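# Sort three grease guns by grease amount into trays

## Task

Work out how much grease each of the three grease guns contains. Put the fullest one completely inside the blue tray and the emptiest one completely inside the red tray. Leave the middle one on the table top, clear of both trays and not sticking out past any table edge. All three guns must end up lying flat on one side. Guns may be picked up and their parts moved, but every part must be back in its original place on its own gun at the end.

## Robot and tools

Robot: two seven-joint xArm7 arms, left_arm and right_arm, each ending in a two-finger parallel gripper. The left base sits near (+0.041, +0.424, 0) m and the right near (-0.045, -0.393, 0) m, both turned slightly about z.

Scene frame: the origin is at table-top height, halfway between the nominal arm bases. +x points out over the table, +y toward the left_arm side, +z up. Left and right in camera pictures do not follow the arm names. Reported positions (metres), orientations (quat_wxyz) and velocities (m/s, rad/s) use this frame and may be off by a few centimetres, more when an arm is stretched far.

Gripper geometry: fingers point along the gripper's +z axis and close along its x axis. end_effector_position is the spot between the pads; fingertips extend 15 mm past it. The housing (146 mm along the closing direction, 50 mm wide) starts 65 mm behind that spot. A camera block juts about 11 cm toward the gripper's -y side.

The 18-number row (used by both motion tools): numbers 1-9 are left_arm dx, dy, dz, rx, ry, rz, then left gripper position, force_limit, speed; numbers 10-18 are the same nine for right_arm. Every number lies in [-1, 1] and all 18 are always sent. dx, dy, dz, rx, ry, rz are an offset, not a pose: they are measured from that arm's current Hand target, along the Hand target's own axes. 1.0 equals 0.6 m for translation or 180 degrees for rotation; rx, ry, rz form one rotation vector. Six zeros means no new pose for that arm. Gripper numbers are absolute settings, not offsets: position +1 is fully open (108 mm), about -0.96 brings the pads together, -1 means grip until stopped. force_limit runs from about 2.5 N (-1) to 32 N (+1) per pad. speed runs from 5 mm/s (-1) to 420 mm/s (+1). A zero in a gripper slot is a real command, so repeat the gripper's previous three numbers if it should stay as is. A new force_limit or speed only applies with a changed position number (differ by at least 0.01).

execute_actions(actions, cameras): actions is a list of actions; each action is a table of up to 15 rows, each row one 1/30 s control step. A shorter table repeats its last row until step 15. Within an action every row is an offset from the Hand target at that action's start, not from the row before; the next action starts from the new Hand target, so sending the same offset again moves further. An empty list returns images and the scene number.

move(target, speed, blend, blocking, cameras): target is one 18-number row or a list of up to 15 rows; every row's offsets count from the Hand targets at the move's start. Grippers travel straight lines; speed is m/s (0.002 to 1, default 0.25; turning rate is twice that in rad/s), one value or one per target. blend in metres rounds corners; 0 stops at each target. Total time caps at 10 s. Paths ignore obstacles and the other arm. blocking=false returns after about 0.5 s while motion goes on. The result adds a move: line naming the ending (done, off_target, moving, held, fault) and limits (paced = pose clipped, held = steps withheld).

wait(seconds 0-3600): lets time pass with no new commands. stop: brakes a running move. zoom_image(camera, region [x0,y0,x1,y1], at most 504 px each way) magnifies the latest image; cameras are cam_head_left, cam_head_right, cam_high, cam_low, cam_left_wrist, cam_right_wrist (all 672x504). clear_fault(arm) clears a reported torque fault. read_manual gives licences only. finished_scene(scene) ends the scene permanently; after ending scene 1 make no other call in that reply.

Reading results: Hand target is the last commanded pose (after clipping) and the base for the next offsets; the real gripper often stops a bit short, and a later execute_actions call re-requests it. Tool commands shows current gripper settings. is_grasped = 1 means the fingers were stopped by an object; 0 while moving, at the set position, or with pads closed on nothing. width_mm is pad gap, force_n the estimated force per pad (about ±10 N of error). Joint torques are raw drive outputs with offsets and noise, positive toward larger joint angles. Step readings list positions at some control steps.

Motion limits: commanded orientation is clipped to within 32 degrees of the measured one each step; big wrist turns can swing the elbow. A clearance check holds commands that bring the arms too close, but not fingers, and contact can still happen.

Avoid: anything falling off the table, drops, releasing moving parts, fast impacts and hard pressing, and any arm-to-arm contact or closing a gripper on the other arm. Contact torque at a joint's limit (waist 43.2, shoulder 43.4, upper arm roll 27.6, elbow 27.6, forearm roll 27.6, wrist pitch 14.9, wrist roll 15.5 N m; held weight counts) or a motor saturated for 1 s causes a torque fault needing clear_fault. To stop pushing, command a target back past the gripper. Motors heat when carrying loads, reaching far or straining; MOTOR HOT appears at 65 °C and the arm is braked at 80 °C for 30-60 s or more. Objects may occasionally be nudged by outside pushes.

Each tool is called after "Call:" as name([rows], argument=value, ...), one row to a line, values as JSON.

## Session

Call:
execute_actions(actions=[])

Scene clock: 0.00 s.
left_arm: end_effector_position=(+0.3355, +0.3222, +0.1650) width_mm=0.00 is_grasped=0 force_n=0.00 end_effector_quat_wxyz=(-0.078, +0.961, -0.181, -0.196) | right_arm: end_effector_position=(+0.2789, -0.1428, +0.1219) width_mm=73.15 is_grasped=0 force_n=0.00 end_effector_quat_wxyz=(-0.116, -0.182, +0.930, +0.297)
Joint positions: left_arm=[-0.446 -0.106 0.093 0.826 0.083 1.352 2.303] | right_arm=[0.899 0.082 -0.499 0.797 0.797 1.052 -1.344]
Joint velocities: within noise
Joint torques (N m): no reading
Hand target: left_arm +0.3355, +0.3222, +0.1650; -0.078, +0.961, -0.181, -0.196 | right_arm +0.2789, -0.1428, +0.1219; -0.116, -0.182, +0.930, +0.297
Tool commands: left_gripper/position=-0.966 left_gripper/force_limit=+1.0 left_gripper/speed=+1.0 right_gripper/position=+0.366 right_gripper/force_limit=+1.0 right_gripper/speed=+1.0

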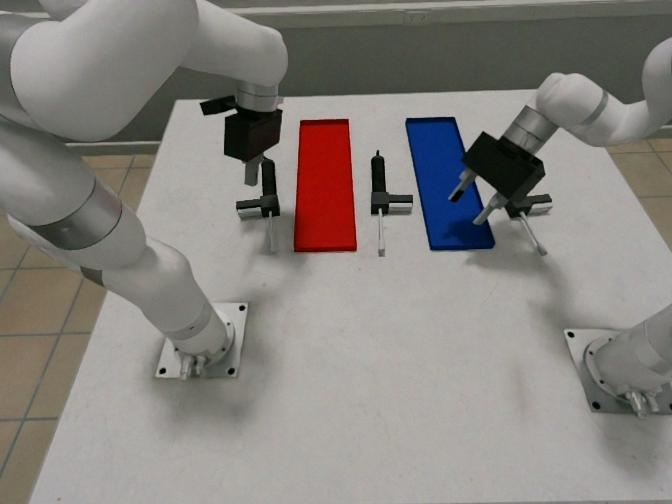

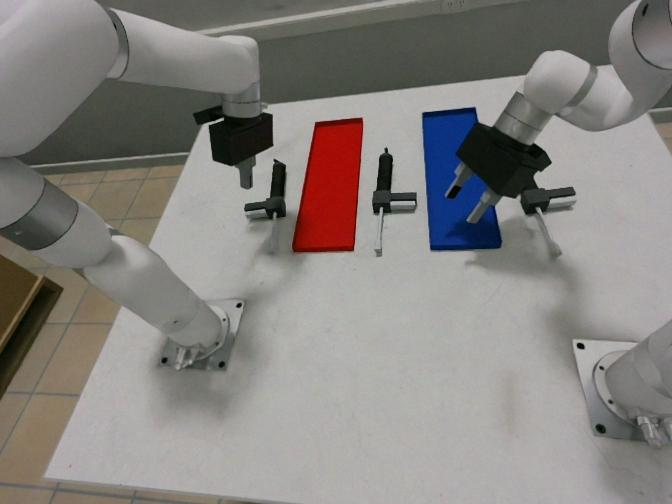

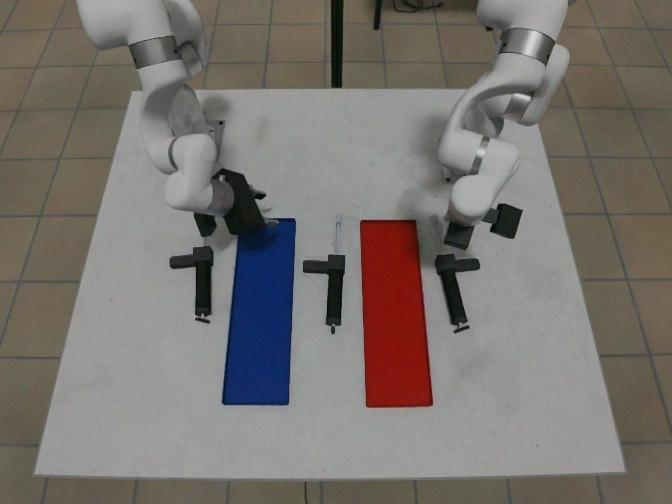

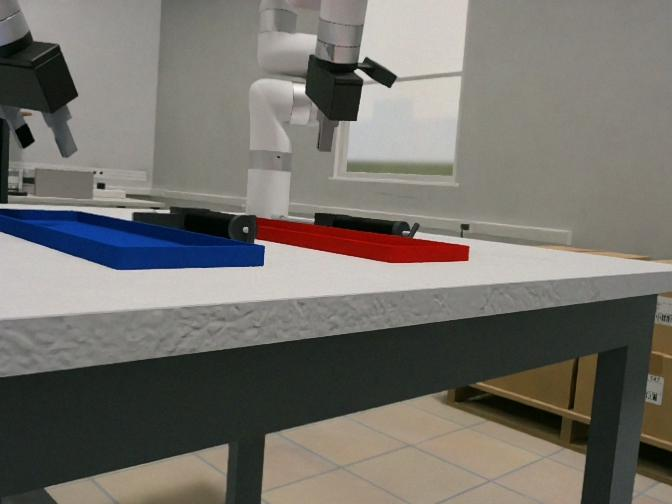

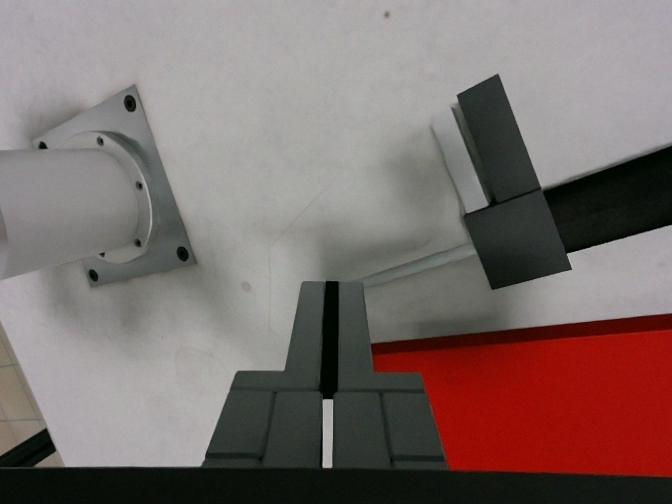

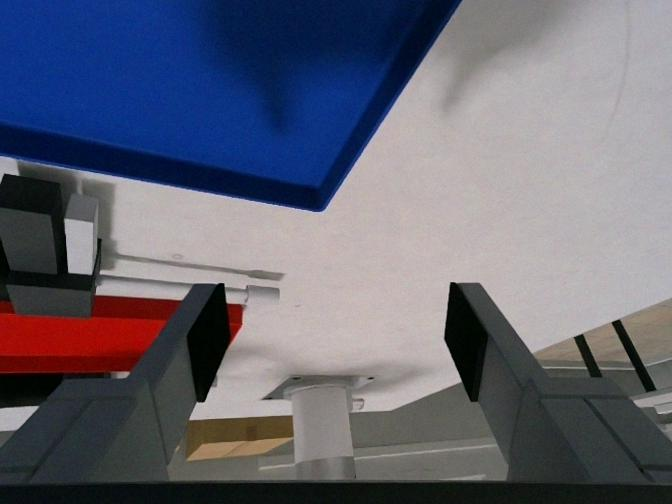

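Call:
zoom_image(camera="cam_high", region=[290, 200, 380, 350])

Call:
zoom_image(camera="cam_high", region=[420, 200, 510, 350])

Call:
zoom_image(camera="cam_high", region=[150, 200, 240, 350])

Call:
zoom_image(camera="cam_head_left", region=[330, 130, 450, 270])

Call:
zoom_image(camera="cam_low", region=[100, 180, 480, 290])

Scaled by 3.360.

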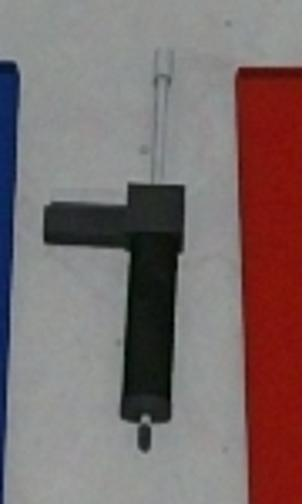

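Scaled by 3.360.

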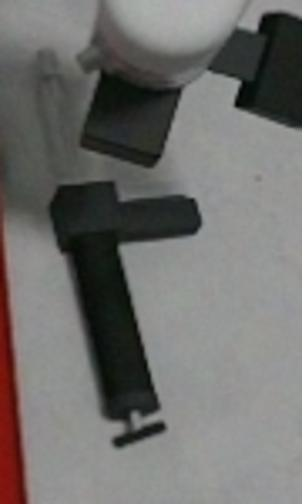

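Scaled by 3.360.

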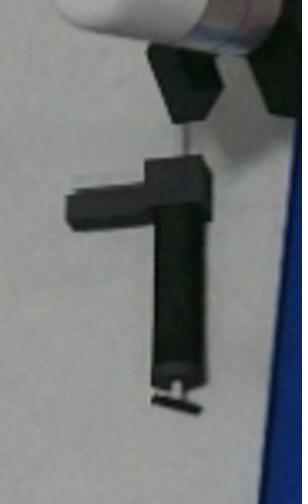

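Scaled by 3.600.

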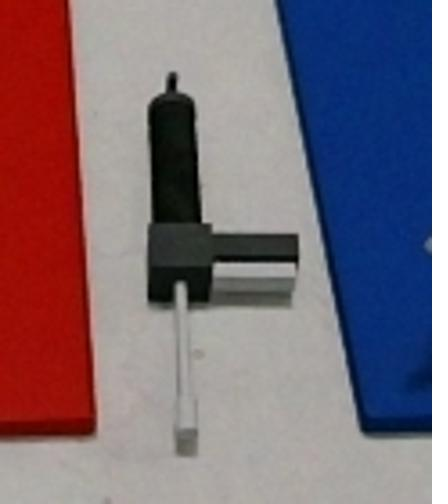

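Scaled by 1.326.

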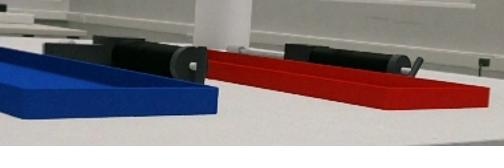

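Call:
move(target=[0.1347,-0.0443,-0.1202,0.0568,0.132,0.3755,0.3,0,0.3,-0.0835,-0.2007,-0.3242,0.2003,0.0878,-0.3629,0.3,0,0.3], cameras=["all"])

Scene clock: 47.30 s.
left_arm: end_effector_position=(+0.4400, +0.3053, +0.2001) width_mm=69.51 is_grasped=0 force_n=0.00 end_effector_quat_wxyz=(+0.000, +0.707, -0.707, +0.001) | right_arm: end_effector_position=(+0.4200, -0.3126, +0.2000) width_mm=69.51 is_grasped=0 force_n=0.00 end_effector_quat_wxyz=(+0.000, +0.707, -0.707, +0.000)
Joint positions: left_arm=[-0.488 -0.151 0.225 0.863 0.038 1.01 3.608] | right_arm=[0.806 0.04 -0.596 1.063 0.026 1.03 -2.205]
Joint torques (N m): left_arm=[-3.74 -13.58 1.65 29.13 -4.05 -3.72 1.31] | right_arm=[-5.61 -18.4 -1.99 13 -1.99 -2.51 -3.35]
Hand target: left_arm +0.4400, +0.3053, +0.2001; +0.000, +0.707, -0.707, +0.001 | right_arm +0.4200, -0.3126, +0.2000; +0.000, +0.707, -0.707, +0.000
Off the commanded pose: left_arm 0.000 m, 0 deg | right_arm 0.000 m, 0 deg.
move: done
cam_left_wrist: T_world_to_cam=[[0.02416, -0.99957, -0.01636, 0.29783], [-0.92948, -0.02849, 0.36777, 0.36128], [-0.36808, 0.00632, -0.92977, 0.46378]] pos_world=[0.49932, 0.30506, 0.30322]
cam_right_wrist: T_world_to_cam=[[0.00007, -1, -0.00184, -0.31577], [-0.92568, -0.00076, 0.37829, 0.34229], [-0.37829, 0.00168, -0.92568, 0.46272]] pos_world=[0.49192, -0.31629, 0.29827]

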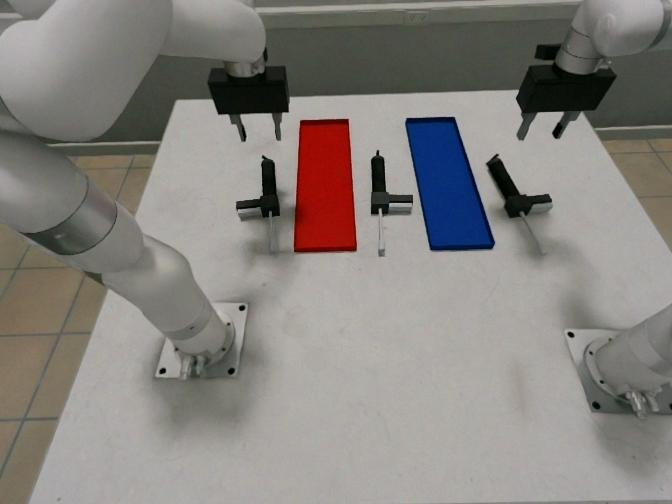

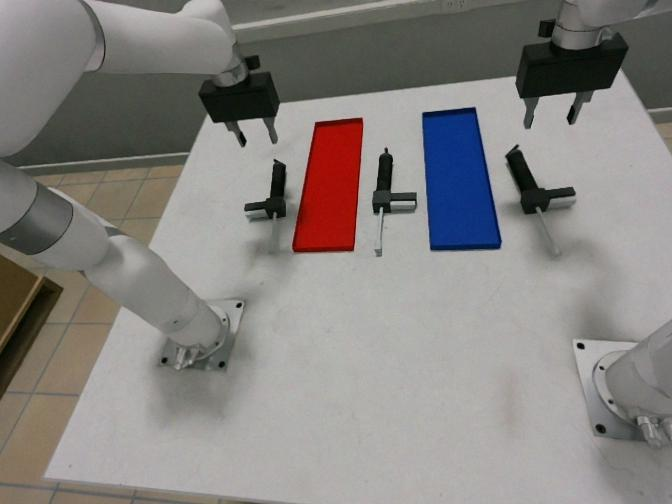

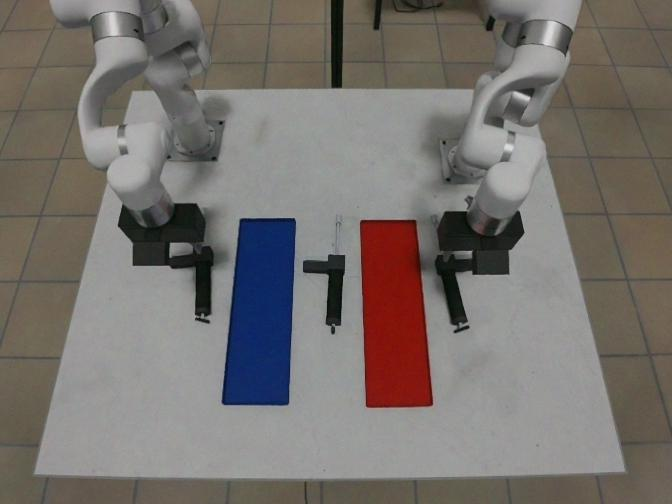

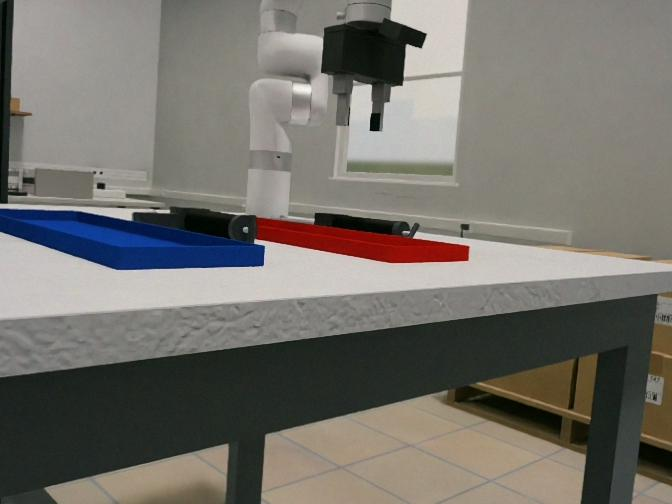

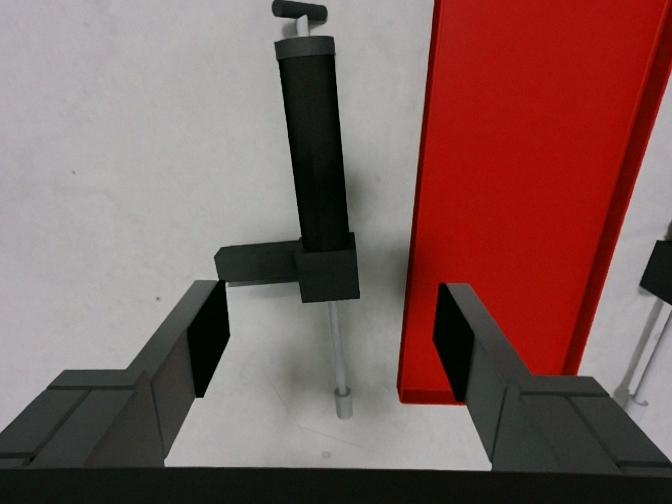

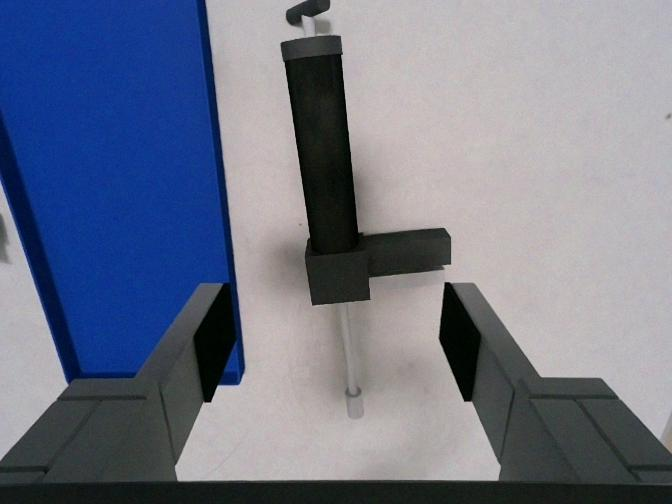

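Call:
move([
  [-0.0195,0.0183,0.2,0,0,-0.0394,0.3,0,0.3,-0.0027,0.0017,0.2,0,0,-0.0367,0.3,0,0.3],
  [-0.0195,0.0183,0.2917,0,0,-0.0394,0.3,0,0.3,-0.0027,0.0017,0.2917,0,0,-0.0367,0.3,0,0.3],
], blend=[0.02,0], speed=[0.25,0.1], cameras=["cam_left_wrist","cam_right_wrist","cam_low"])

Scene clock: 59.97 s.
left_arm: end_effector_position=(+0.4291, +0.3168, +0.0251) width_mm=69.51 is_grasped=0 force_n=0.00 end_effector_quat_wxyz=(+0.000, +0.750, -0.662, +0.001) | right_arm: end_effector_position=(+0.4190, -0.3111, +0.0250) width_mm=69.51 is_grasped=0 force_n=0.00 end_effector_quat_wxyz=(+0.000, +0.747, -0.665, +0.000)
Joint positions: left_arm=[-0.469 0.189 0.223 0.645 -0.096 0.462 3.605] | right_arm=[0.722 0.399 -0.492 0.911 0.34 0.582 -2.54]
Joint torques (N m): left_arm=[4.16 -16.82 -1.46 22.34 -4.14 -3.76 1.29] | right_arm=[-5.56 -12.68 -2.12 14.89 2.17 -2.54 -3.36]
Hand target: left_arm +0.4291, +0.3168, +0.0251; +0.000, +0.750, -0.662, +0.001 | right_arm +0.4190, -0.3111, +0.0250; +0.000, +0.747, -0.665, +0.000
Off the commanded pose: left_arm 0.000 m, 0 deg | right_arm 0.000 m, 0 deg.
move: done
cam_left_wrist: T_world_to_cam=[[0.14732, -0.98895, -0.01628, 0.25059], [-0.91881, -0.14293, 0.3679, 0.44749], [-0.36616, -0.03924, -0.92972, 0.3106]] pos_world=[0.48797, 0.32397, 0.12822]
cam_right_wrist: T_world_to_cam=[[0.11514, -0.99335, -0.00187, -0.36075], [-0.91944, -0.10728, 0.37832, 0.37177], [-0.376, -0.04184, -0.92567, 0.28584]] pos_world=[0.49083, -0.30651, 0.12327]
Images, in order (width x height): cam_low 672x504, cam_left_wrist 672x504, cam_right_wrist 672x504.

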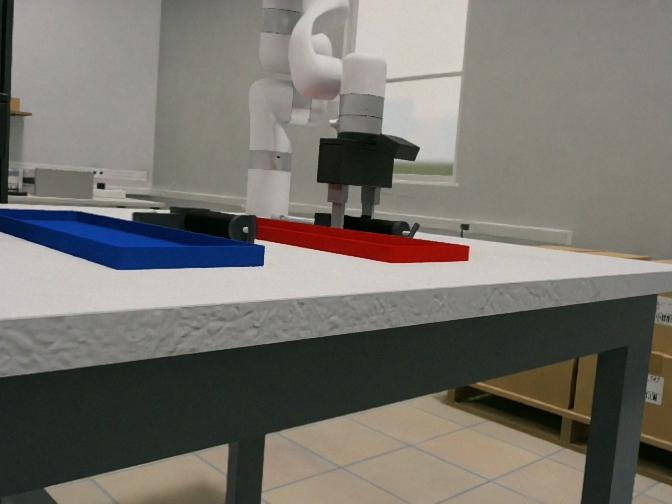

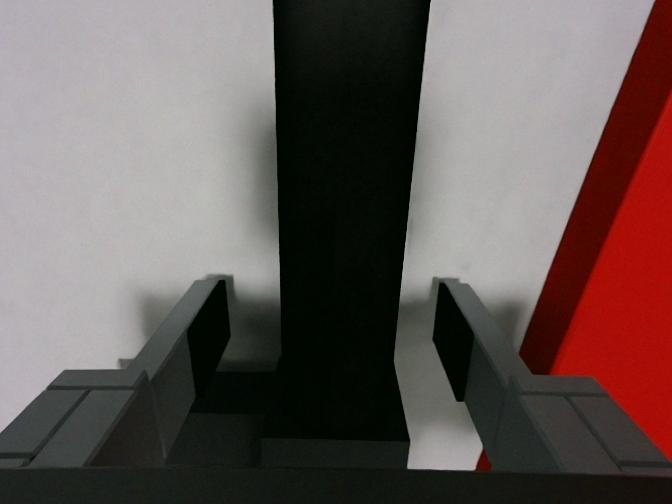

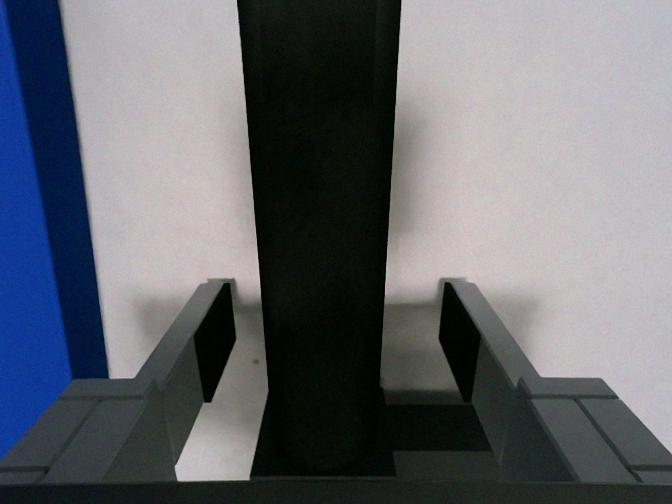

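Call:
move(target=[0,0,0,0,0,0,-1,-0.3,-0.5,0,0,0,0,0,0,-1,-0.3,-0.5])

Call:
move(target=[0,0,-0.15,0,0,0,-1,-0.3,-0.5,0,0,-0.15,0,0,0,-1,-0.3,-0.5], speed=0.1, cameras=["cam_left_wrist","cam_right_wrist","cam_low"])

Scene clock: 69.43 s.
left_arm: end_effector_position=(+0.4291, +0.3167, +0.0251) width_mm=35.26 is_grasped=0 force_n=28.51 end_effector_quat_wxyz=(+0.000, +0.750, -0.662, +0.001) | right_arm: end_effector_position=(+0.4190, -0.3111, +0.0250) width_mm=35.68 is_grasped=1 force_n=24.89 end_effector_quat_wxyz=(+0.000, +0.747, -0.665, +0.000)
Joint positions: left_arm=[-0.469 0.189 0.223 0.645 -0.096 0.462 3.605] | right_arm=[0.722 0.399 -0.492 0.911 0.34 0.582 -2.54]
Joint torques (N m): left_arm=[4 -17.71 -0.56 19.44 -2.84 -2.54 0.78] | right_arm=[-3.49 -13.46 -4.4 13.55 0.47 -2.27 -2.17]
Hand target: left_arm +0.4291, +0.3168, +0.0251; +0.000, +0.750, -0.662, +0.001 | right_arm +0.4190, -0.3111, +0.0250; +0.000, +0.747, -0.665, +0.000
Off the commanded pose: left_arm 0.000 m, 0 deg | right_arm 0.000 m, 0 deg.
move: done

Scene clock: 70.77 s.
left_arm: end_effector_position=(+0.4290, +0.3169, +0.1150) width_mm=35.26 is_grasped=1 force_n=28.51 end_effector_quat_wxyz=(+0.000, +0.750, -0.662, +0.000) | right_arm: end_effector_position=(+0.4190, -0.3110, +0.1150) width_mm=35.68 is_grasped=1 force_n=15.83 end_effector_quat_wxyz=(+0.000, +0.747, -0.665, +0.000)
Joint positions: left_arm=[-0.478 -0.053 0.244 0.694 0.017 0.744 3.522] | right_arm=[0.791 0.184 -0.584 0.948 0.141 0.799 -2.4]
Joint torques (N m): left_arm=[-1.4 -23.5 -2.02 29.4 4.71 -1.48 -1.48] | right_arm=[5.1 -21.39 -4.12 19.06 -2.03 -0.83 3.43]
Hand target: left_arm +0.4290, +0.3169, +0.1151; +0.000, +0.750, -0.662, +0.001 | right_arm +0.4190, -0.3110, +0.1150; +0.000, +0.747, -0.665, +0.000
Off the commanded pose: left_arm 0.000 m, 0 deg | right_arm 0.000 m, 0 deg.
move: done
cam_left_wrist: T_world_to_cam=[[0.14743, -0.98894, -0.01632, 0.25211], [-0.9188, -0.14304, 0.3679, 0.41442], [-0.36617, -0.03924, -0.92972, 0.39428]] pos_world=[0.48797, 0.32407, 0.21822]
cam_right_wrist: T_world_to_cam=[[0.11513, -0.99335, -0.00188, -0.36058], [-0.9194, -0.10728, 0.37841, 0.33769], [-0.37609, -0.04184, -0.92564, 0.36918]] pos_world=[0.49083, -0.30651, 0.21327]
Images, in order (width x height): cam_low 672x504, cam_left_wrist 672x504, cam_right_wrist 672x504.

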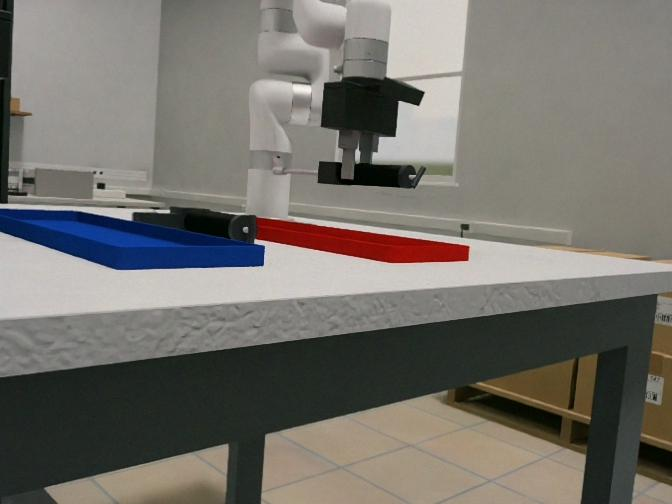

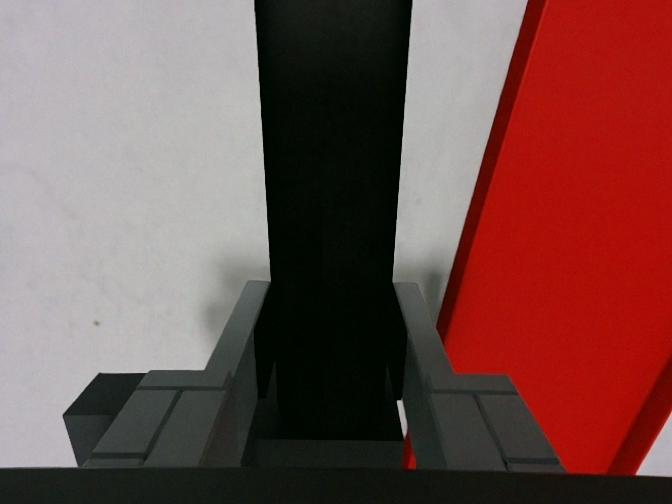

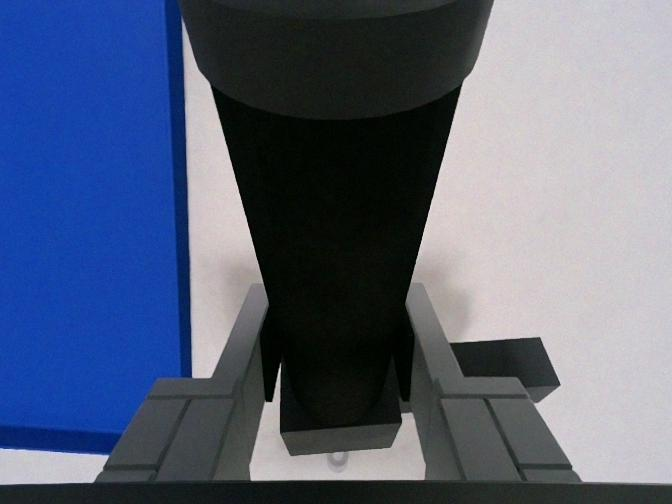

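Call:
wait(seconds=1)

Call:
move([
  [0,0,0.05,0,0,0,-1,-0.3,-0.5,0,0,0.05,0,0,0,-1,-0.3,-0.5],
  [0,0,0,0,0,0,-1,-0.3,-0.5,0,0,0,0,0,0,-1,-0.3,-0.5],
], speed=0.1)

Call:
move([
  [0,0,0.05,0,0,0,-1,-0.3,-0.5,0,0,0.05,0,0,0,-1,-0.3,-0.5],
  [0,0,0,0,0,0,-1,-0.3,-0.5,0,0,0,0,0,0,-1,-0.3,-0.5],
], speed=0.1)

Call:
move([
  [0,0,-0.05,0,0,0,-1,-0.3,-0.5,0,0,-0.05,0,0,0,-1,-0.3,-0.5],
  [0,0,0,0,0,0,-1,-0.3,-0.5,0,0,0,0,0,0,-1,-0.3,-0.5],
], speed=0.1)

Call:
move([
  [0,0,-0.05,0,0,0,-1,-0.3,-0.5,0,0,-0.05,0,0,0,-1,-0.3,-0.5],
  [0,0,0,0,0,0,-1,-0.3,-0.5,0,0,0,0,0,0,-1,-0.3,-0.5],
], speed=0.1)

Scene clock: 82.00 s.
left_arm: end_effector_position=(+0.4290, +0.3169, +0.1151) width_mm=35.26 is_grasped=1 force_n=28.50 end_effector_quat_wxyz=(+0.000, +0.750, -0.662, +0.001) | right_arm: end_effector_position=(+0.4190, -0.3110, +0.1150) width_mm=35.68 is_grasped=1 force_n=15.83 end_effector_quat_wxyz=(+0.000, +0.747, -0.665, +0.000)
Joint positions: left_arm=[-0.478 -0.053 0.244 0.694 0.017 0.744 3.522] | right_arm=[0.791 0.184 -0.584 0.948 0.141 0.799 -2.4]
Joint torques (N m): left_arm=[-3.52 -23.85 -2.17 29.58 4.72 -1.94 -1.43] | right_arm=[5.15 -21.14 -4.18 18.94 -2.04 -0.83 3.4]
Hand target: left_arm +0.4290, +0.3169, +0.1151; +0.000, +0.750, -0.662, +0.001 | right_arm +0.4190, -0.3110, +0.1150; +0.000, +0.747, -0.665, +0.000
Tool commands: left_gripper/position=-1.0 left_gripper/force_limit=-0.3 left_gripper/speed=-0.5 right_gripper/position=-1.0 right_gripper/force_limit=-0.3 right_gripper/speed=-0.5
Off the commanded pose: left_arm 0.000 m, 0 deg | right_arm 0.000 m, 0 deg.
wait: 1.00 s; at rest from the start

Scene clock: 83.27 s.
left_arm: end_effector_position=(+0.4290, +0.3169, +0.1150) width_mm=35.26 is_grasped=1 force_n=28.51 end_effector_quat_wxyz=(+0.000, +0.750, -0.662, +0.000) | right_arm: end_effector_position=(+0.4190, -0.3110, +0.1149) width_mm=35.68 is_grasped=1 force_n=15.68 end_effector_quat_wxyz=(+0.000, +0.747, -0.665, +0.000)
Joint positions: left_arm=[-0.479 -0.053 0.245 0.694 0.017 0.744 3.522] | right_arm=[0.792 0.184 -0.585 0.948 0.141 0.799 -2.4]
Joint torques (N m): left_arm=[2.98 -23.98 -1.41 29.55 4.83 -1.48 -1.44] | right_arm=[5.39 -21.34 -4.1 19.01 -2.14 -0.82 3.39]
Hand target: left_arm +0.4290, +0.3169, +0.1151; +0.000, +0.750, -0.662, +0.001 | right_arm +0.4190, -0.3110, +0.1150; +0.000, +0.747, -0.665, +0.000
Off the commanded pose: left_arm 0.000 m, 0 deg | right_arm 0.000 m, 0 deg.
move: done

Scene clock: 84.53 s.
left_arm: end_effector_position=(+0.4290, +0.3169, +0.1150) width_mm=35.26 is_grasped=1 force_n=28.51 end_effector_quat_wxyz=(+0.000, +0.750, -0.662, +0.000) | right_arm: end_effector_position=(+0.4190, -0.3110, +0.1149) width_mm=35.68 is_grasped=1 force_n=15.53 end_effector_quat_wxyz=(+0.000, +0.747, -0.665, +0.000)
Joint positions: left_arm=[-0.48 -0.053 0.245 0.694 0.017 0.744 3.522] | right_arm=[0.793 0.184 -0.586 0.948 0.141 0.799 -2.4]
Joint torques (N m): left_arm=[3.69 -23.86 -0.74 29.48 4.87 -1.6 -1.45] | right_arm=[5.3 -21.38 -4.14 18.92 -2.13 -0.87 3.48]
Hand target: left_arm +0.4290, +0.3169, +0.1151; +0.000, +0.750, -0.662, +0.001 | right_arm +0.4190, -0.3110, +0.1150; +0.000, +0.747, -0.665, +0.000
Off the commanded pose: left_arm 0.000 m, 0 deg | right_arm 0.000 m, 0 deg.
move: done

Scene clock: 85.80 s.
left_arm: end_effector_position=(+0.4291, +0.3169, +0.1151) width_mm=35.26 is_grasped=1 force_n=28.50 end_effector_quat_wxyz=(+0.000, +0.750, -0.662, +0.001) | right_arm: end_effector_position=(+0.4190, -0.3110, +0.1150) width_mm=35.68 is_grasped=1 force_n=15.41 end_effector_quat_wxyz=(+0.000, +0.747, -0.665, +0.000)
Joint positions: left_arm=[-0.479 -0.053 0.245 0.694 0.017 0.744 3.522] | right_arm=[0.794 0.184 -0.587 0.948 0.142 0.799 -2.4]
Joint torques (N m): left_arm=[-3.7 -16.3 1.71 22.53 -4.27 -4.1 1.3] | right_arm=[-5.48 -11.62 -0.41 12.76 2.39 -2.75 -3.36]
Hand target: left_arm +0.4290, +0.3169, +0.1151; +0.000, +0.750, -0.662, +0.001 | right_arm +0.4190, -0.3110, +0.1150; +0.000, +0.747, -0.665, +0.000
Off the commanded pose: left_arm 0.000 m, 0 deg | right_arm 0.000 m, 0 deg.
move: done

Scene clock: 87.10 s.
left_arm: end_effector_position=(+0.4291, +0.3169, +0.1151) width_mm=35.26 is_grasped=1 force_n=28.50 end_effector_quat_wxyz=(+0.000, +0.750, -0.662, +0.001) | right_arm: end_effector_position=(+0.4190, -0.3110, +0.1150) width_mm=35.68 is_grasped=1 force_n=15.26 end_effector_quat_wxyz=(+0.000, +0.747, -0.665, +0.000)
Joint positions: left_arm=[-0.48 -0.053 0.245 0.694 0.017 0.744 3.522] | right_arm=[0.795 0.185 -0.588 0.948 0.142 0.799 -2.401]
Joint torques (N m): left_arm=[-3.49 -16.54 1.66 22.53 -4.22 -4.15 1.31] | right_arm=[-5.76 -11.08 -0.26 12.81 2.28 -2.73 -3.31]
Hand target: left_arm +0.4290, +0.3169, +0.1151; +0.000, +0.750, -0.662, +0.001 | right_arm +0.4190, -0.3110, +0.1150; +0.000, +0.747, -0.665, +0.000
Off the commanded pose: left_arm 0.000 m, 0 deg | right_arm 0.000 m, 0 deg.
move: done

Call:
move(target=[0,0,0.15,0,0,0,-1,-0.3,-0.5,0,0,0.15,0,0,0,-1,-0.3,-0.5], speed=0.06, cameras=["cam_left_wrist","cam_right_wrist","cam_low"])

Call:
move([
  [0,0,0,0,0,0,0.1,-0.3,-0.5,0,0,0,0,0,0,0.1,-0.3,-0.5],
  [0,0,-0.15,0,0,0,0.1,-0.3,-0.5,0,0,-0.15,0,0,0,0.1,-0.3,-0.5],
], speed=0.1, cameras=["cam_left_wrist","cam_right_wrist","cam_low"])

Scene clock: 93.43 s.
left_arm: end_effector_position=(+0.4291, +0.3168, +0.0251) width_mm=35.26 is_grasped=1 force_n=28.50 end_effector_quat_wxyz=(+0.000, +0.750, -0.662, +0.001) | right_arm: end_effector_position=(+0.4190, -0.3110, +0.0250) width_mm=35.68 is_grasped=1 force_n=15.01 end_effector_quat_wxyz=(+0.000, +0.747, -0.665, +0.000)
Joint positions: left_arm=[-0.473 0.189 0.226 0.645 -0.097 0.462 3.606] | right_arm=[0.725 0.4 -0.495 0.911 0.342 0.582 -2.542]
Joint torques (N m): left_arm=[4.11 -16.47 -1.67 23.19 -4.06 -4.29 1.32] | right_arm=[-9.92 -5.91 -3.49 10.59 1.85 -2.21 -3.39]
Hand target: left_arm +0.4291, +0.3168, +0.0251; +0.000, +0.750, -0.662, +0.001 | right_arm +0.4190, -0.3111, +0.0250; +0.000, +0.747, -0.665, +0.000
Off the commanded pose: left_arm 0.000 m, 0 deg | right_arm 0.000 m, 0 deg.
move: done
cam_left_wrist: T_world_to_cam=[[0.14733, -0.98895, -0.01627, 0.25057], [-0.91885, -0.14294, 0.36782, 0.44761], [-0.36608, -0.03924, -0.92976, 0.3106]] pos_world=[0.48807, 0.32397, 0.12822]
cam_right_wrist: T_world_to_cam=[[0.11518, -0.99334, -0.00198, -0.36076], [-0.91946, -0.10737, 0.37823, 0.37173], [-0.37592, -0.04174, -0.92571, 0.28592]] pos_world=[0.49083, -0.30651, 0.12337]
Images, in order (width x height): cam_low 672x504, cam_left_wrist 672x504, cam_right_wrist 672x504.

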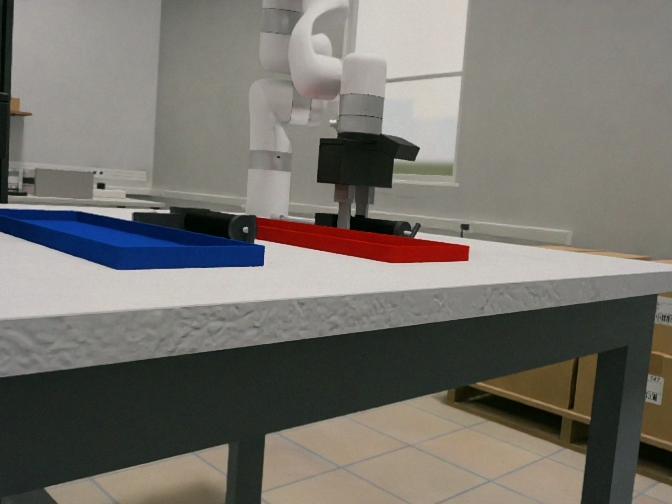

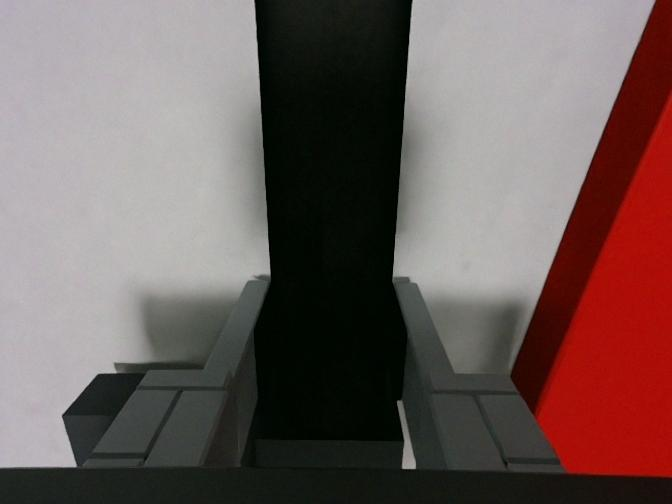

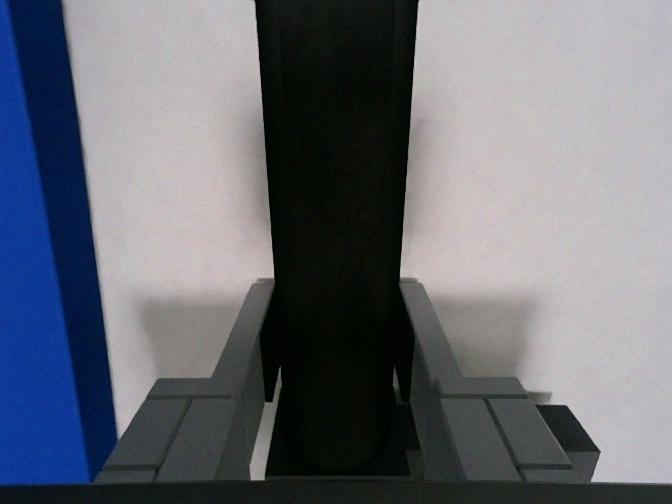

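Scene clock: 95.27 s.
left_arm: end_effector_position=(+0.4290, +0.3169, +0.1150) width_mm=58.49 is_grasped=0 force_n=0.00 end_effector_quat_wxyz=(+0.000, +0.750, -0.662, +0.001) | right_arm: end_effector_position=(+0.4190, -0.3110, +0.1150) width_mm=58.49 is_grasped=0 force_n=0.00 end_effector_quat_wxyz=(+0.000, +0.747, -0.665, +0.000)
Joint positions: left_arm=[-0.482 -0.053 0.248 0.694 0.017 0.744 3.522] | right_arm=[0.795 0.185 -0.587 0.948 0.142 0.799 -2.4]
Joint torques (N m): left_arm=[-1.33 -21.78 -1.99 26.49 4.81 -1.02 -1.45] | right_arm=[4.99 -19.6 -3.85 17.5 -2.08 -0.63 3.45]
Hand target: left_arm +0.4290, +0.3169, +0.1151; +0.000, +0.750, -0.662, +0.001 | right_arm +0.4190, -0.3110, +0.1150; +0.000, +0.747, -0.665, +0.000
Off the commanded pose: left_arm 0.000 m, 0 deg | right_arm 0.000 m, 0 deg.
move: done
cam_left_wrist: T_world_to_cam=[[0.14743, -0.98894, -0.01632, 0.25211], [-0.9188, -0.14304, 0.3679, 0.41442], [-0.36617, -0.03924, -0.92972, 0.39428]] pos_world=[0.48797, 0.32407, 0.21822]
cam_right_wrist: T_world_to_cam=[[0.11514, -0.99335, -0.00187, -0.36058], [-0.91944, -0.10728, 0.37832, 0.33772], [-0.376, -0.04184, -0.92567, 0.36915]] pos_world=[0.49083, -0.30651, 0.21327]
Images, in order (width x height): cam_low 672x504, cam_left_wrist 672x504, cam_right_wrist 672x504.

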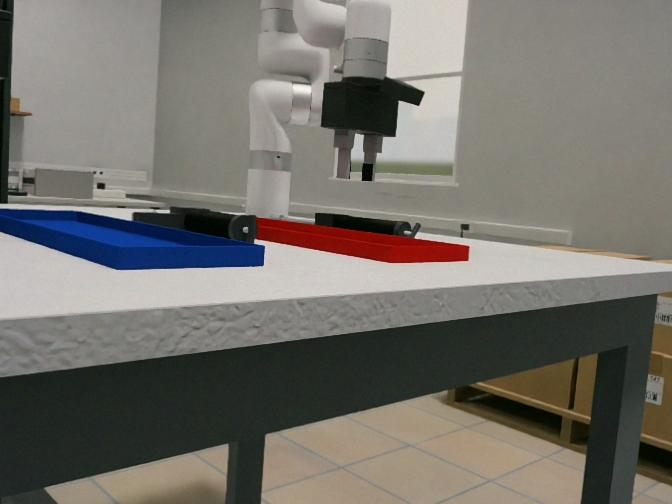

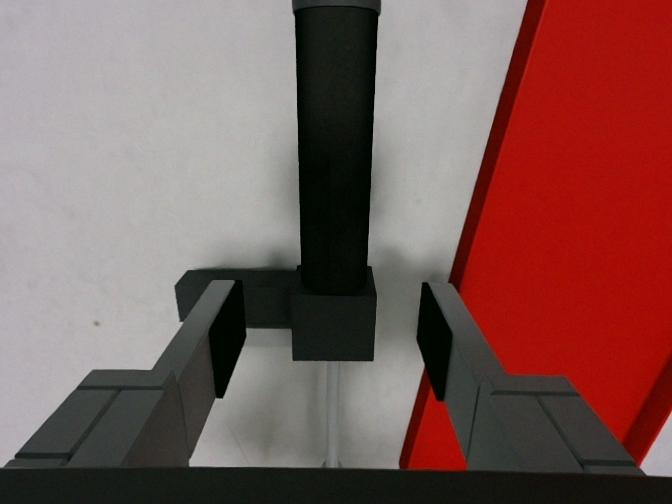

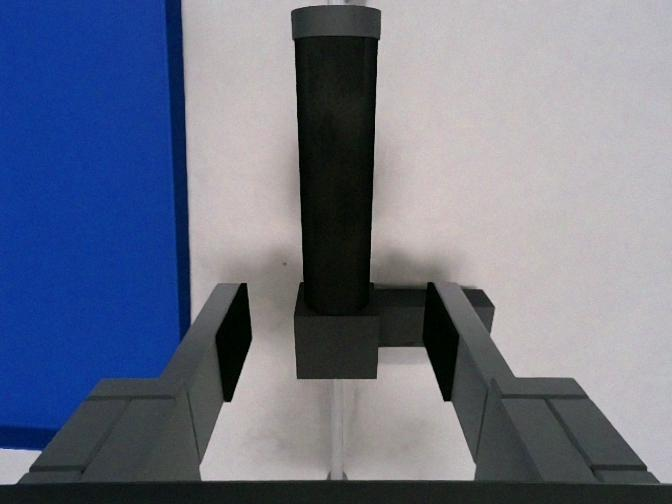

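Call:
move(target=[0.475,0.0575,-0.1417,0,0,0.0506,0.3,-0.3,0,0,0,0,0,0,0,0.1,-0.3,-0.5], cameras=["cam_left_wrist"])

Scene clock: 105.83 s.
left_arm: end_effector_position=(+0.4300, +0.0299, +0.2004) width_mm=69.49 is_grasped=0 force_n=0.00 end_effector_quat_wxyz=(+0.000, +0.695, -0.719, +0.001) | right_arm: end_effector_position=(+0.4190, -0.3110, +0.1150) width_mm=58.49 is_grasped=0 force_n=0.00 end_effector_quat_wxyz=(+0.000, +0.747, -0.665, +0.000)
Joint positions: left_arm=[-0.752 0.299 -0.006 1.408 0.001 1.108 3.17] | right_arm=[0.795 0.185 -0.587 0.948 0.142 0.799 -2.4]
Joint torques (N m): left_arm=[-3.8 -24.85 -2.25 29.62 4.82 -1.05 -1.48] | right_arm=[5.44 -19.68 -4 17.18 -1.97 -0.66 3.49]
Hand target: left_arm +0.4300, +0.0299, +0.2004; +0.000, +0.695, -0.719, +0.001 | right_arm +0.4190, -0.3110, +0.1150; +0.000, +0.747, -0.665, +0.000
Off the commanded pose: left_arm 0.000 m, 0 deg | right_arm 0.000 m, 0 deg.
move: done
cam_left_wrist: T_world_to_cam=[[-0.01098, -0.99981, -0.01633, 0.03797], [-0.92996, 0.00421, 0.36764, 0.34334], [-0.3675, 0.01922, -0.92982, 0.46162]] pos_world=[0.48935, 0.02764, 0.30362]

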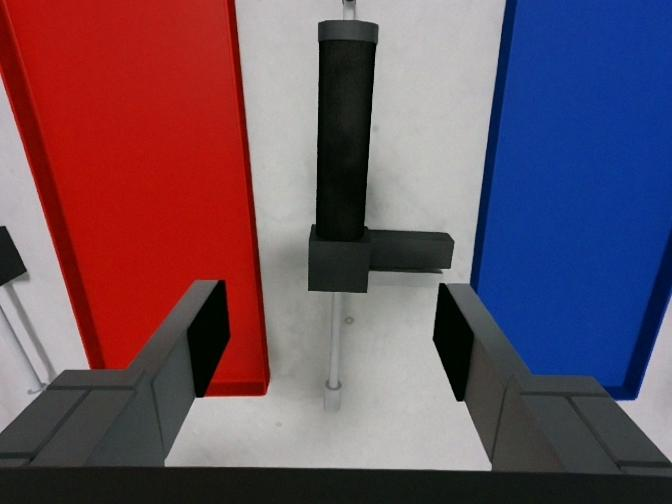

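Call:
move([
  [0,0.0067,0.2,0,0,0.005,0.1,-0.3,0,0,0,0,0,0,0,0.1,-0.3,-0.5],
  [0,0.0067,0.2917,0,0,0.005,0.1,-0.3,0,0,0,0,0,0,0,0.1,-0.3,-0.5],
  [0,0.0067,0.2917,0,0,0.005,-1,-0.3,-0.5,0,0,0,0,0,0,0.1,-0.3,-0.5],
  [0,0.0067,0,0,0,0.005,-1,-0.3,-0.5,0,0,0,0,0,0,0.1,-0.3,-0.5],
], blend=[0.02,0,0,0], speed=[0.25,0.1,0.1,0.15], cameras=["cam_left_wrist"])

Scene clock: 116.10 s.
left_arm: end_effector_position=(+0.4260, +0.0300, +0.2004) width_mm=35.28 is_grasped=1 force_n=29.39 end_effector_quat_wxyz=(+0.000, +0.689, -0.725, +0.001) | right_arm: end_effector_position=(+0.4190, -0.3110, +0.1150) width_mm=58.49 is_grasped=0 force_n=0.00 end_effector_quat_wxyz=(+0.000, +0.747, -0.665, +0.000)
Joint positions: left_arm=[-0.754 0.289 -0.009 1.394 0.002 1.104 3.18] | right_arm=[0.795 0.185 -0.587 0.948 0.142 0.799 -2.4]
Joint torques (N m): left_arm=[4.19 -35.43 -2.34 33.29 -4.18 -1.47 1.35] | right_arm=[5.3 -19.78 -3.92 17.14 -2.02 -0.7 3.35]
Hand target: left_arm +0.4260, +0.0300, +0.2004; +0.000, +0.689, -0.725, +0.001 | right_arm +0.4190, -0.3110, +0.1150; +0.000, +0.747, -0.665, +0.000
Off the commanded pose: left_arm 0.000 m, 0 deg | right_arm 0.000 m, 0 deg.
move: done
cam_left_wrist: T_world_to_cam=[[-0.02683, -0.9995, -0.01641, 0.04485], [-0.92975, 0.01892, 0.36771, 0.33906], [-0.36722, 0.02512, -0.9298, 0.45973]] pos_world=[0.48527, 0.02687, 0.30352]

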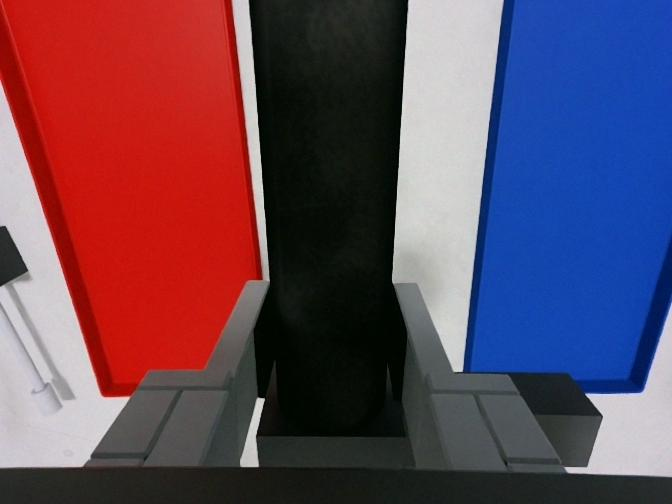

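Call:
move([
  [-0.478,0.0192,0,0,0,-0.0556,-1,-0.3,-0.5,0,0,0,0,0,0,0.1,-0.3,-0.5],
  [-0.478,0.0192,0.1757,0,0,-0.0556,-1,-0.3,-0.5,0,0,0,0,0,0,0.1,-0.3,-0.5],
  [-0.478,0.0192,0.1422,0,0,-0.0556,-1,-0.3,-0.5,0,0,0,0,0,0,0.1,-0.3,-0.5],
], speed=[0.25,0.1,0.1], cameras=["cam_left_wrist","cam_high"])

Scene clock: 124.40 s.
left_arm: end_effector_position=(+0.4291, +0.3170, +0.1147) width_mm=35.28 is_grasped=1 force_n=29.38 end_effector_quat_wxyz=(+0.000, +0.750, -0.662, +0.000) | right_arm: end_effector_position=(+0.4190, -0.3110, +0.1150) width_mm=58.49 is_grasped=0 force_n=0.00 end_effector_quat_wxyz=(+0.000, +0.747, -0.665, +0.000)
Joint positions: left_arm=[-0.491 -0.052 0.257 0.693 0.018 0.743 3.521] | right_arm=[0.795 0.185 -0.587 0.948 0.142 0.799 -2.4]
Joint torques (N m): left_arm=[1.32 -24.29 -1.75 29.76 4.63 -1.52 -1.45] | right_arm=[5.16 -19.69 -3.89 17.33 -1.85 -0.73 3.17]
Hand target: left_arm +0.4291, +0.3169, +0.1148; +0.000, +0.750, -0.662, +0.001 | right_arm +0.4190, -0.3110, +0.1150; +0.000, +0.747, -0.665, +0.000
Off the commanded pose: left_arm 0.000 m, 0 deg | right_arm 0.000 m, 0 deg.
move: done
cam_left_wrist: T_world_to_cam=[[0.14734, -0.98895, -0.01629, 0.25224], [-0.91881, -0.14295, 0.3679, 0.41452], [-0.36616, -0.03924, -0.92972, 0.394]] pos_world=[0.48797, 0.32417, 0.21792]
Images, in order (width x height): cam_high 672x504, cam_left_wrist 672x504.

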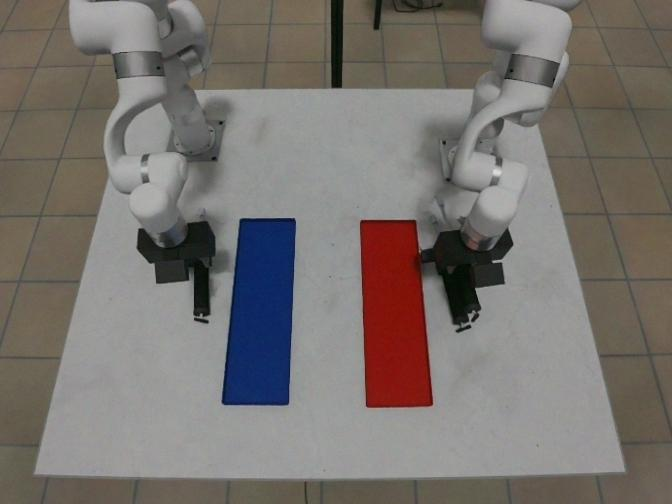

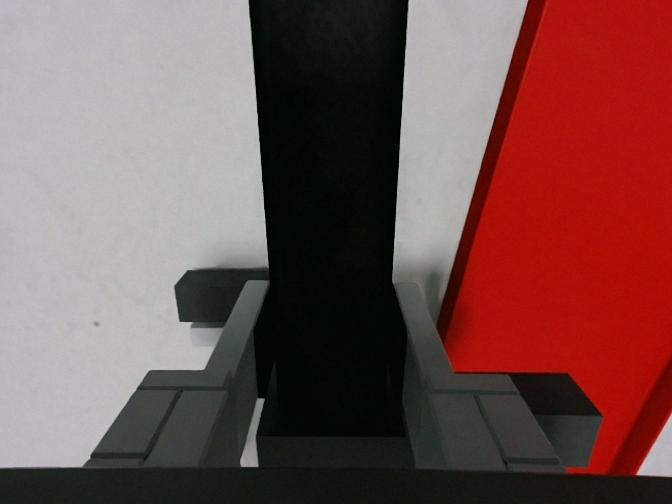

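Call:
move([
  [0.4738,0.0643,-0.142,0,0,0.0556,-1,-0.3,-0.5,0,0,0,0,0,0,0.1,-0.3,-0.5],
  [0.4738,0.0643,0.1,0,0,0.0556,-1,-0.3,-0.5,0,0,0,0,0,0,0.1,-0.3,-0.5],
  [0.4738,0.0643,0.1493,0,0,0.0556,-1,-0.3,-0.5,0,0,0,0,0,0,0.1,-0.3,-0.5],
  [0.4738,0.0643,0.1493,0,0,0.0556,0.1,-0.3,-0.5,0,0,0,0,0,0,0.1,-0.3,-0.5],
  [0.4738,0.0643,-0.142,0,0,0.0556,0.1,-0.3,-0.5,0,0,0,0,0,0,0.1,-0.3,-0.5],
], speed=[0.25,0.2,0.06,0.1,0.2], blend=[0,0.02,0,0,0], cameras=["cam_left_wrist"])

Scene clock: 136.07 s.
left_arm: end_effector_position=(+0.4259, +0.0302, +0.2003) width_mm=58.49 is_grasped=0 force_n=0.00 end_effector_quat_wxyz=(+0.000, +0.689, -0.725, +0.001) | right_arm: end_effector_position=(+0.4190, -0.3110, +0.1150) width_mm=58.49 is_grasped=0 force_n=0.00 end_effector_quat_wxyz=(+0.000, +0.747, -0.665, +0.000)
Joint positions: left_arm=[-0.762 0.288 0 1.393 -0.001 1.103 3.182] | right_arm=[0.795 0.185 -0.587 0.948 0.142 0.799 -2.4]
Joint torques (N m): left_arm=[3.86 -31.99 1.7 29.45 -2.07 -1.01 -0.94] | right_arm=[5.42 -19.7 -3.91 17.25 -1.9 -0.88 3.18]
Hand target: left_arm +0.4259, +0.0302, +0.2003; +0.000, +0.689, -0.725, +0.001 | right_arm +0.4190, -0.3110, +0.1150; +0.000, +0.747, -0.665, +0.000
Off the commanded pose: left_arm 0.000 m, 0 deg | right_arm 0.000 m, 0 deg.
MOTOR HOT: joint 4 (elbow) of the right arm reports 65 °C; the controller stops that arm at 80 °C. To cool a motor, set the load down, stop pushing, or move to a pose that needs little force. At that limit the right arm can sag while its brakes close.
move: done; blend cut to 0.0148 m at target 2
cam_left_wrist: T_world_to_cam=[[-0.02683, -0.9995, -0.01641, 0.04495], [-0.92975, 0.01892, 0.36771, 0.33901], [-0.36722, 0.02512, -0.9298, 0.4596]] pos_world=[0.48517, 0.02697, 0.30342]

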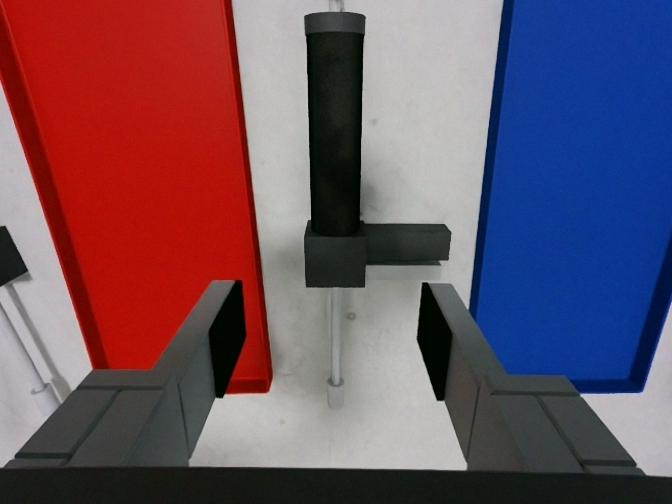

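Call:
move(target=[-0.474,0.191,-0.083,0,0,0,0.1,-0.3,-0.5,-0.5633,-0.0769,-0.1417,0,0,0.0528,0.1,-0.3,-0.5], cameras=["cam_right_wrist"])

Scene clock: 142.13 s.
left_arm: end_effector_position=(+0.3258, +0.3201, +0.2497) width_mm=58.49 is_grasped=0 force_n=0.00 end_effector_quat_wxyz=(+0.000, +0.689, -0.725, +0.001) | right_arm: end_effector_position=(+0.4257, +0.0301, +0.1998) width_mm=58.49 is_grasped=0 force_n=0.00 end_effector_quat_wxyz=(+0.000, +0.689, -0.725, +0.000)
Joint positions: left_arm=[-0.552 -0.611 0.196 0.635 0.118 1.238 3.515] | right_arm=[1.036 0.623 -0.381 1.853 0.228 1.272 -1.697]
Joint torques (N m): left_arm=[4.13 -11.3 0.65 22.72 4.86 -1.06 1.25] | right_arm=[-5.62 -20.53 -2.45 18.85 2.2 -0.7 3.45]
Hand target: left_arm +0.3258, +0.3201, +0.2497; +0.000, +0.689, -0.725, +0.001 | right_arm +0.4257, +0.0301, +0.1998; +0.000, +0.689, -0.725, +0.000
Off the commanded pose: left_arm 0.000 m, 0 deg | right_arm 0.000 m, 0 deg.
MOTOR HOT: still on. Joint 4 (elbow) of the right arm reports 65 °C.
move: done
cam_right_wrist: T_world_to_cam=[[-0.0505, -0.99872, -0.00187, 0.04835], [-0.92456, 0.04605, 0.37823, 0.346], [-0.37766, 0.02083, -0.92571, 0.46337]] pos_world=[0.49734, 0.0227, 0.29817]

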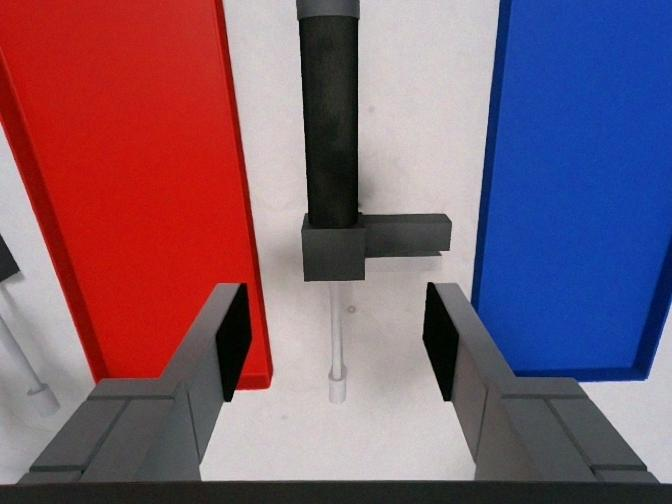

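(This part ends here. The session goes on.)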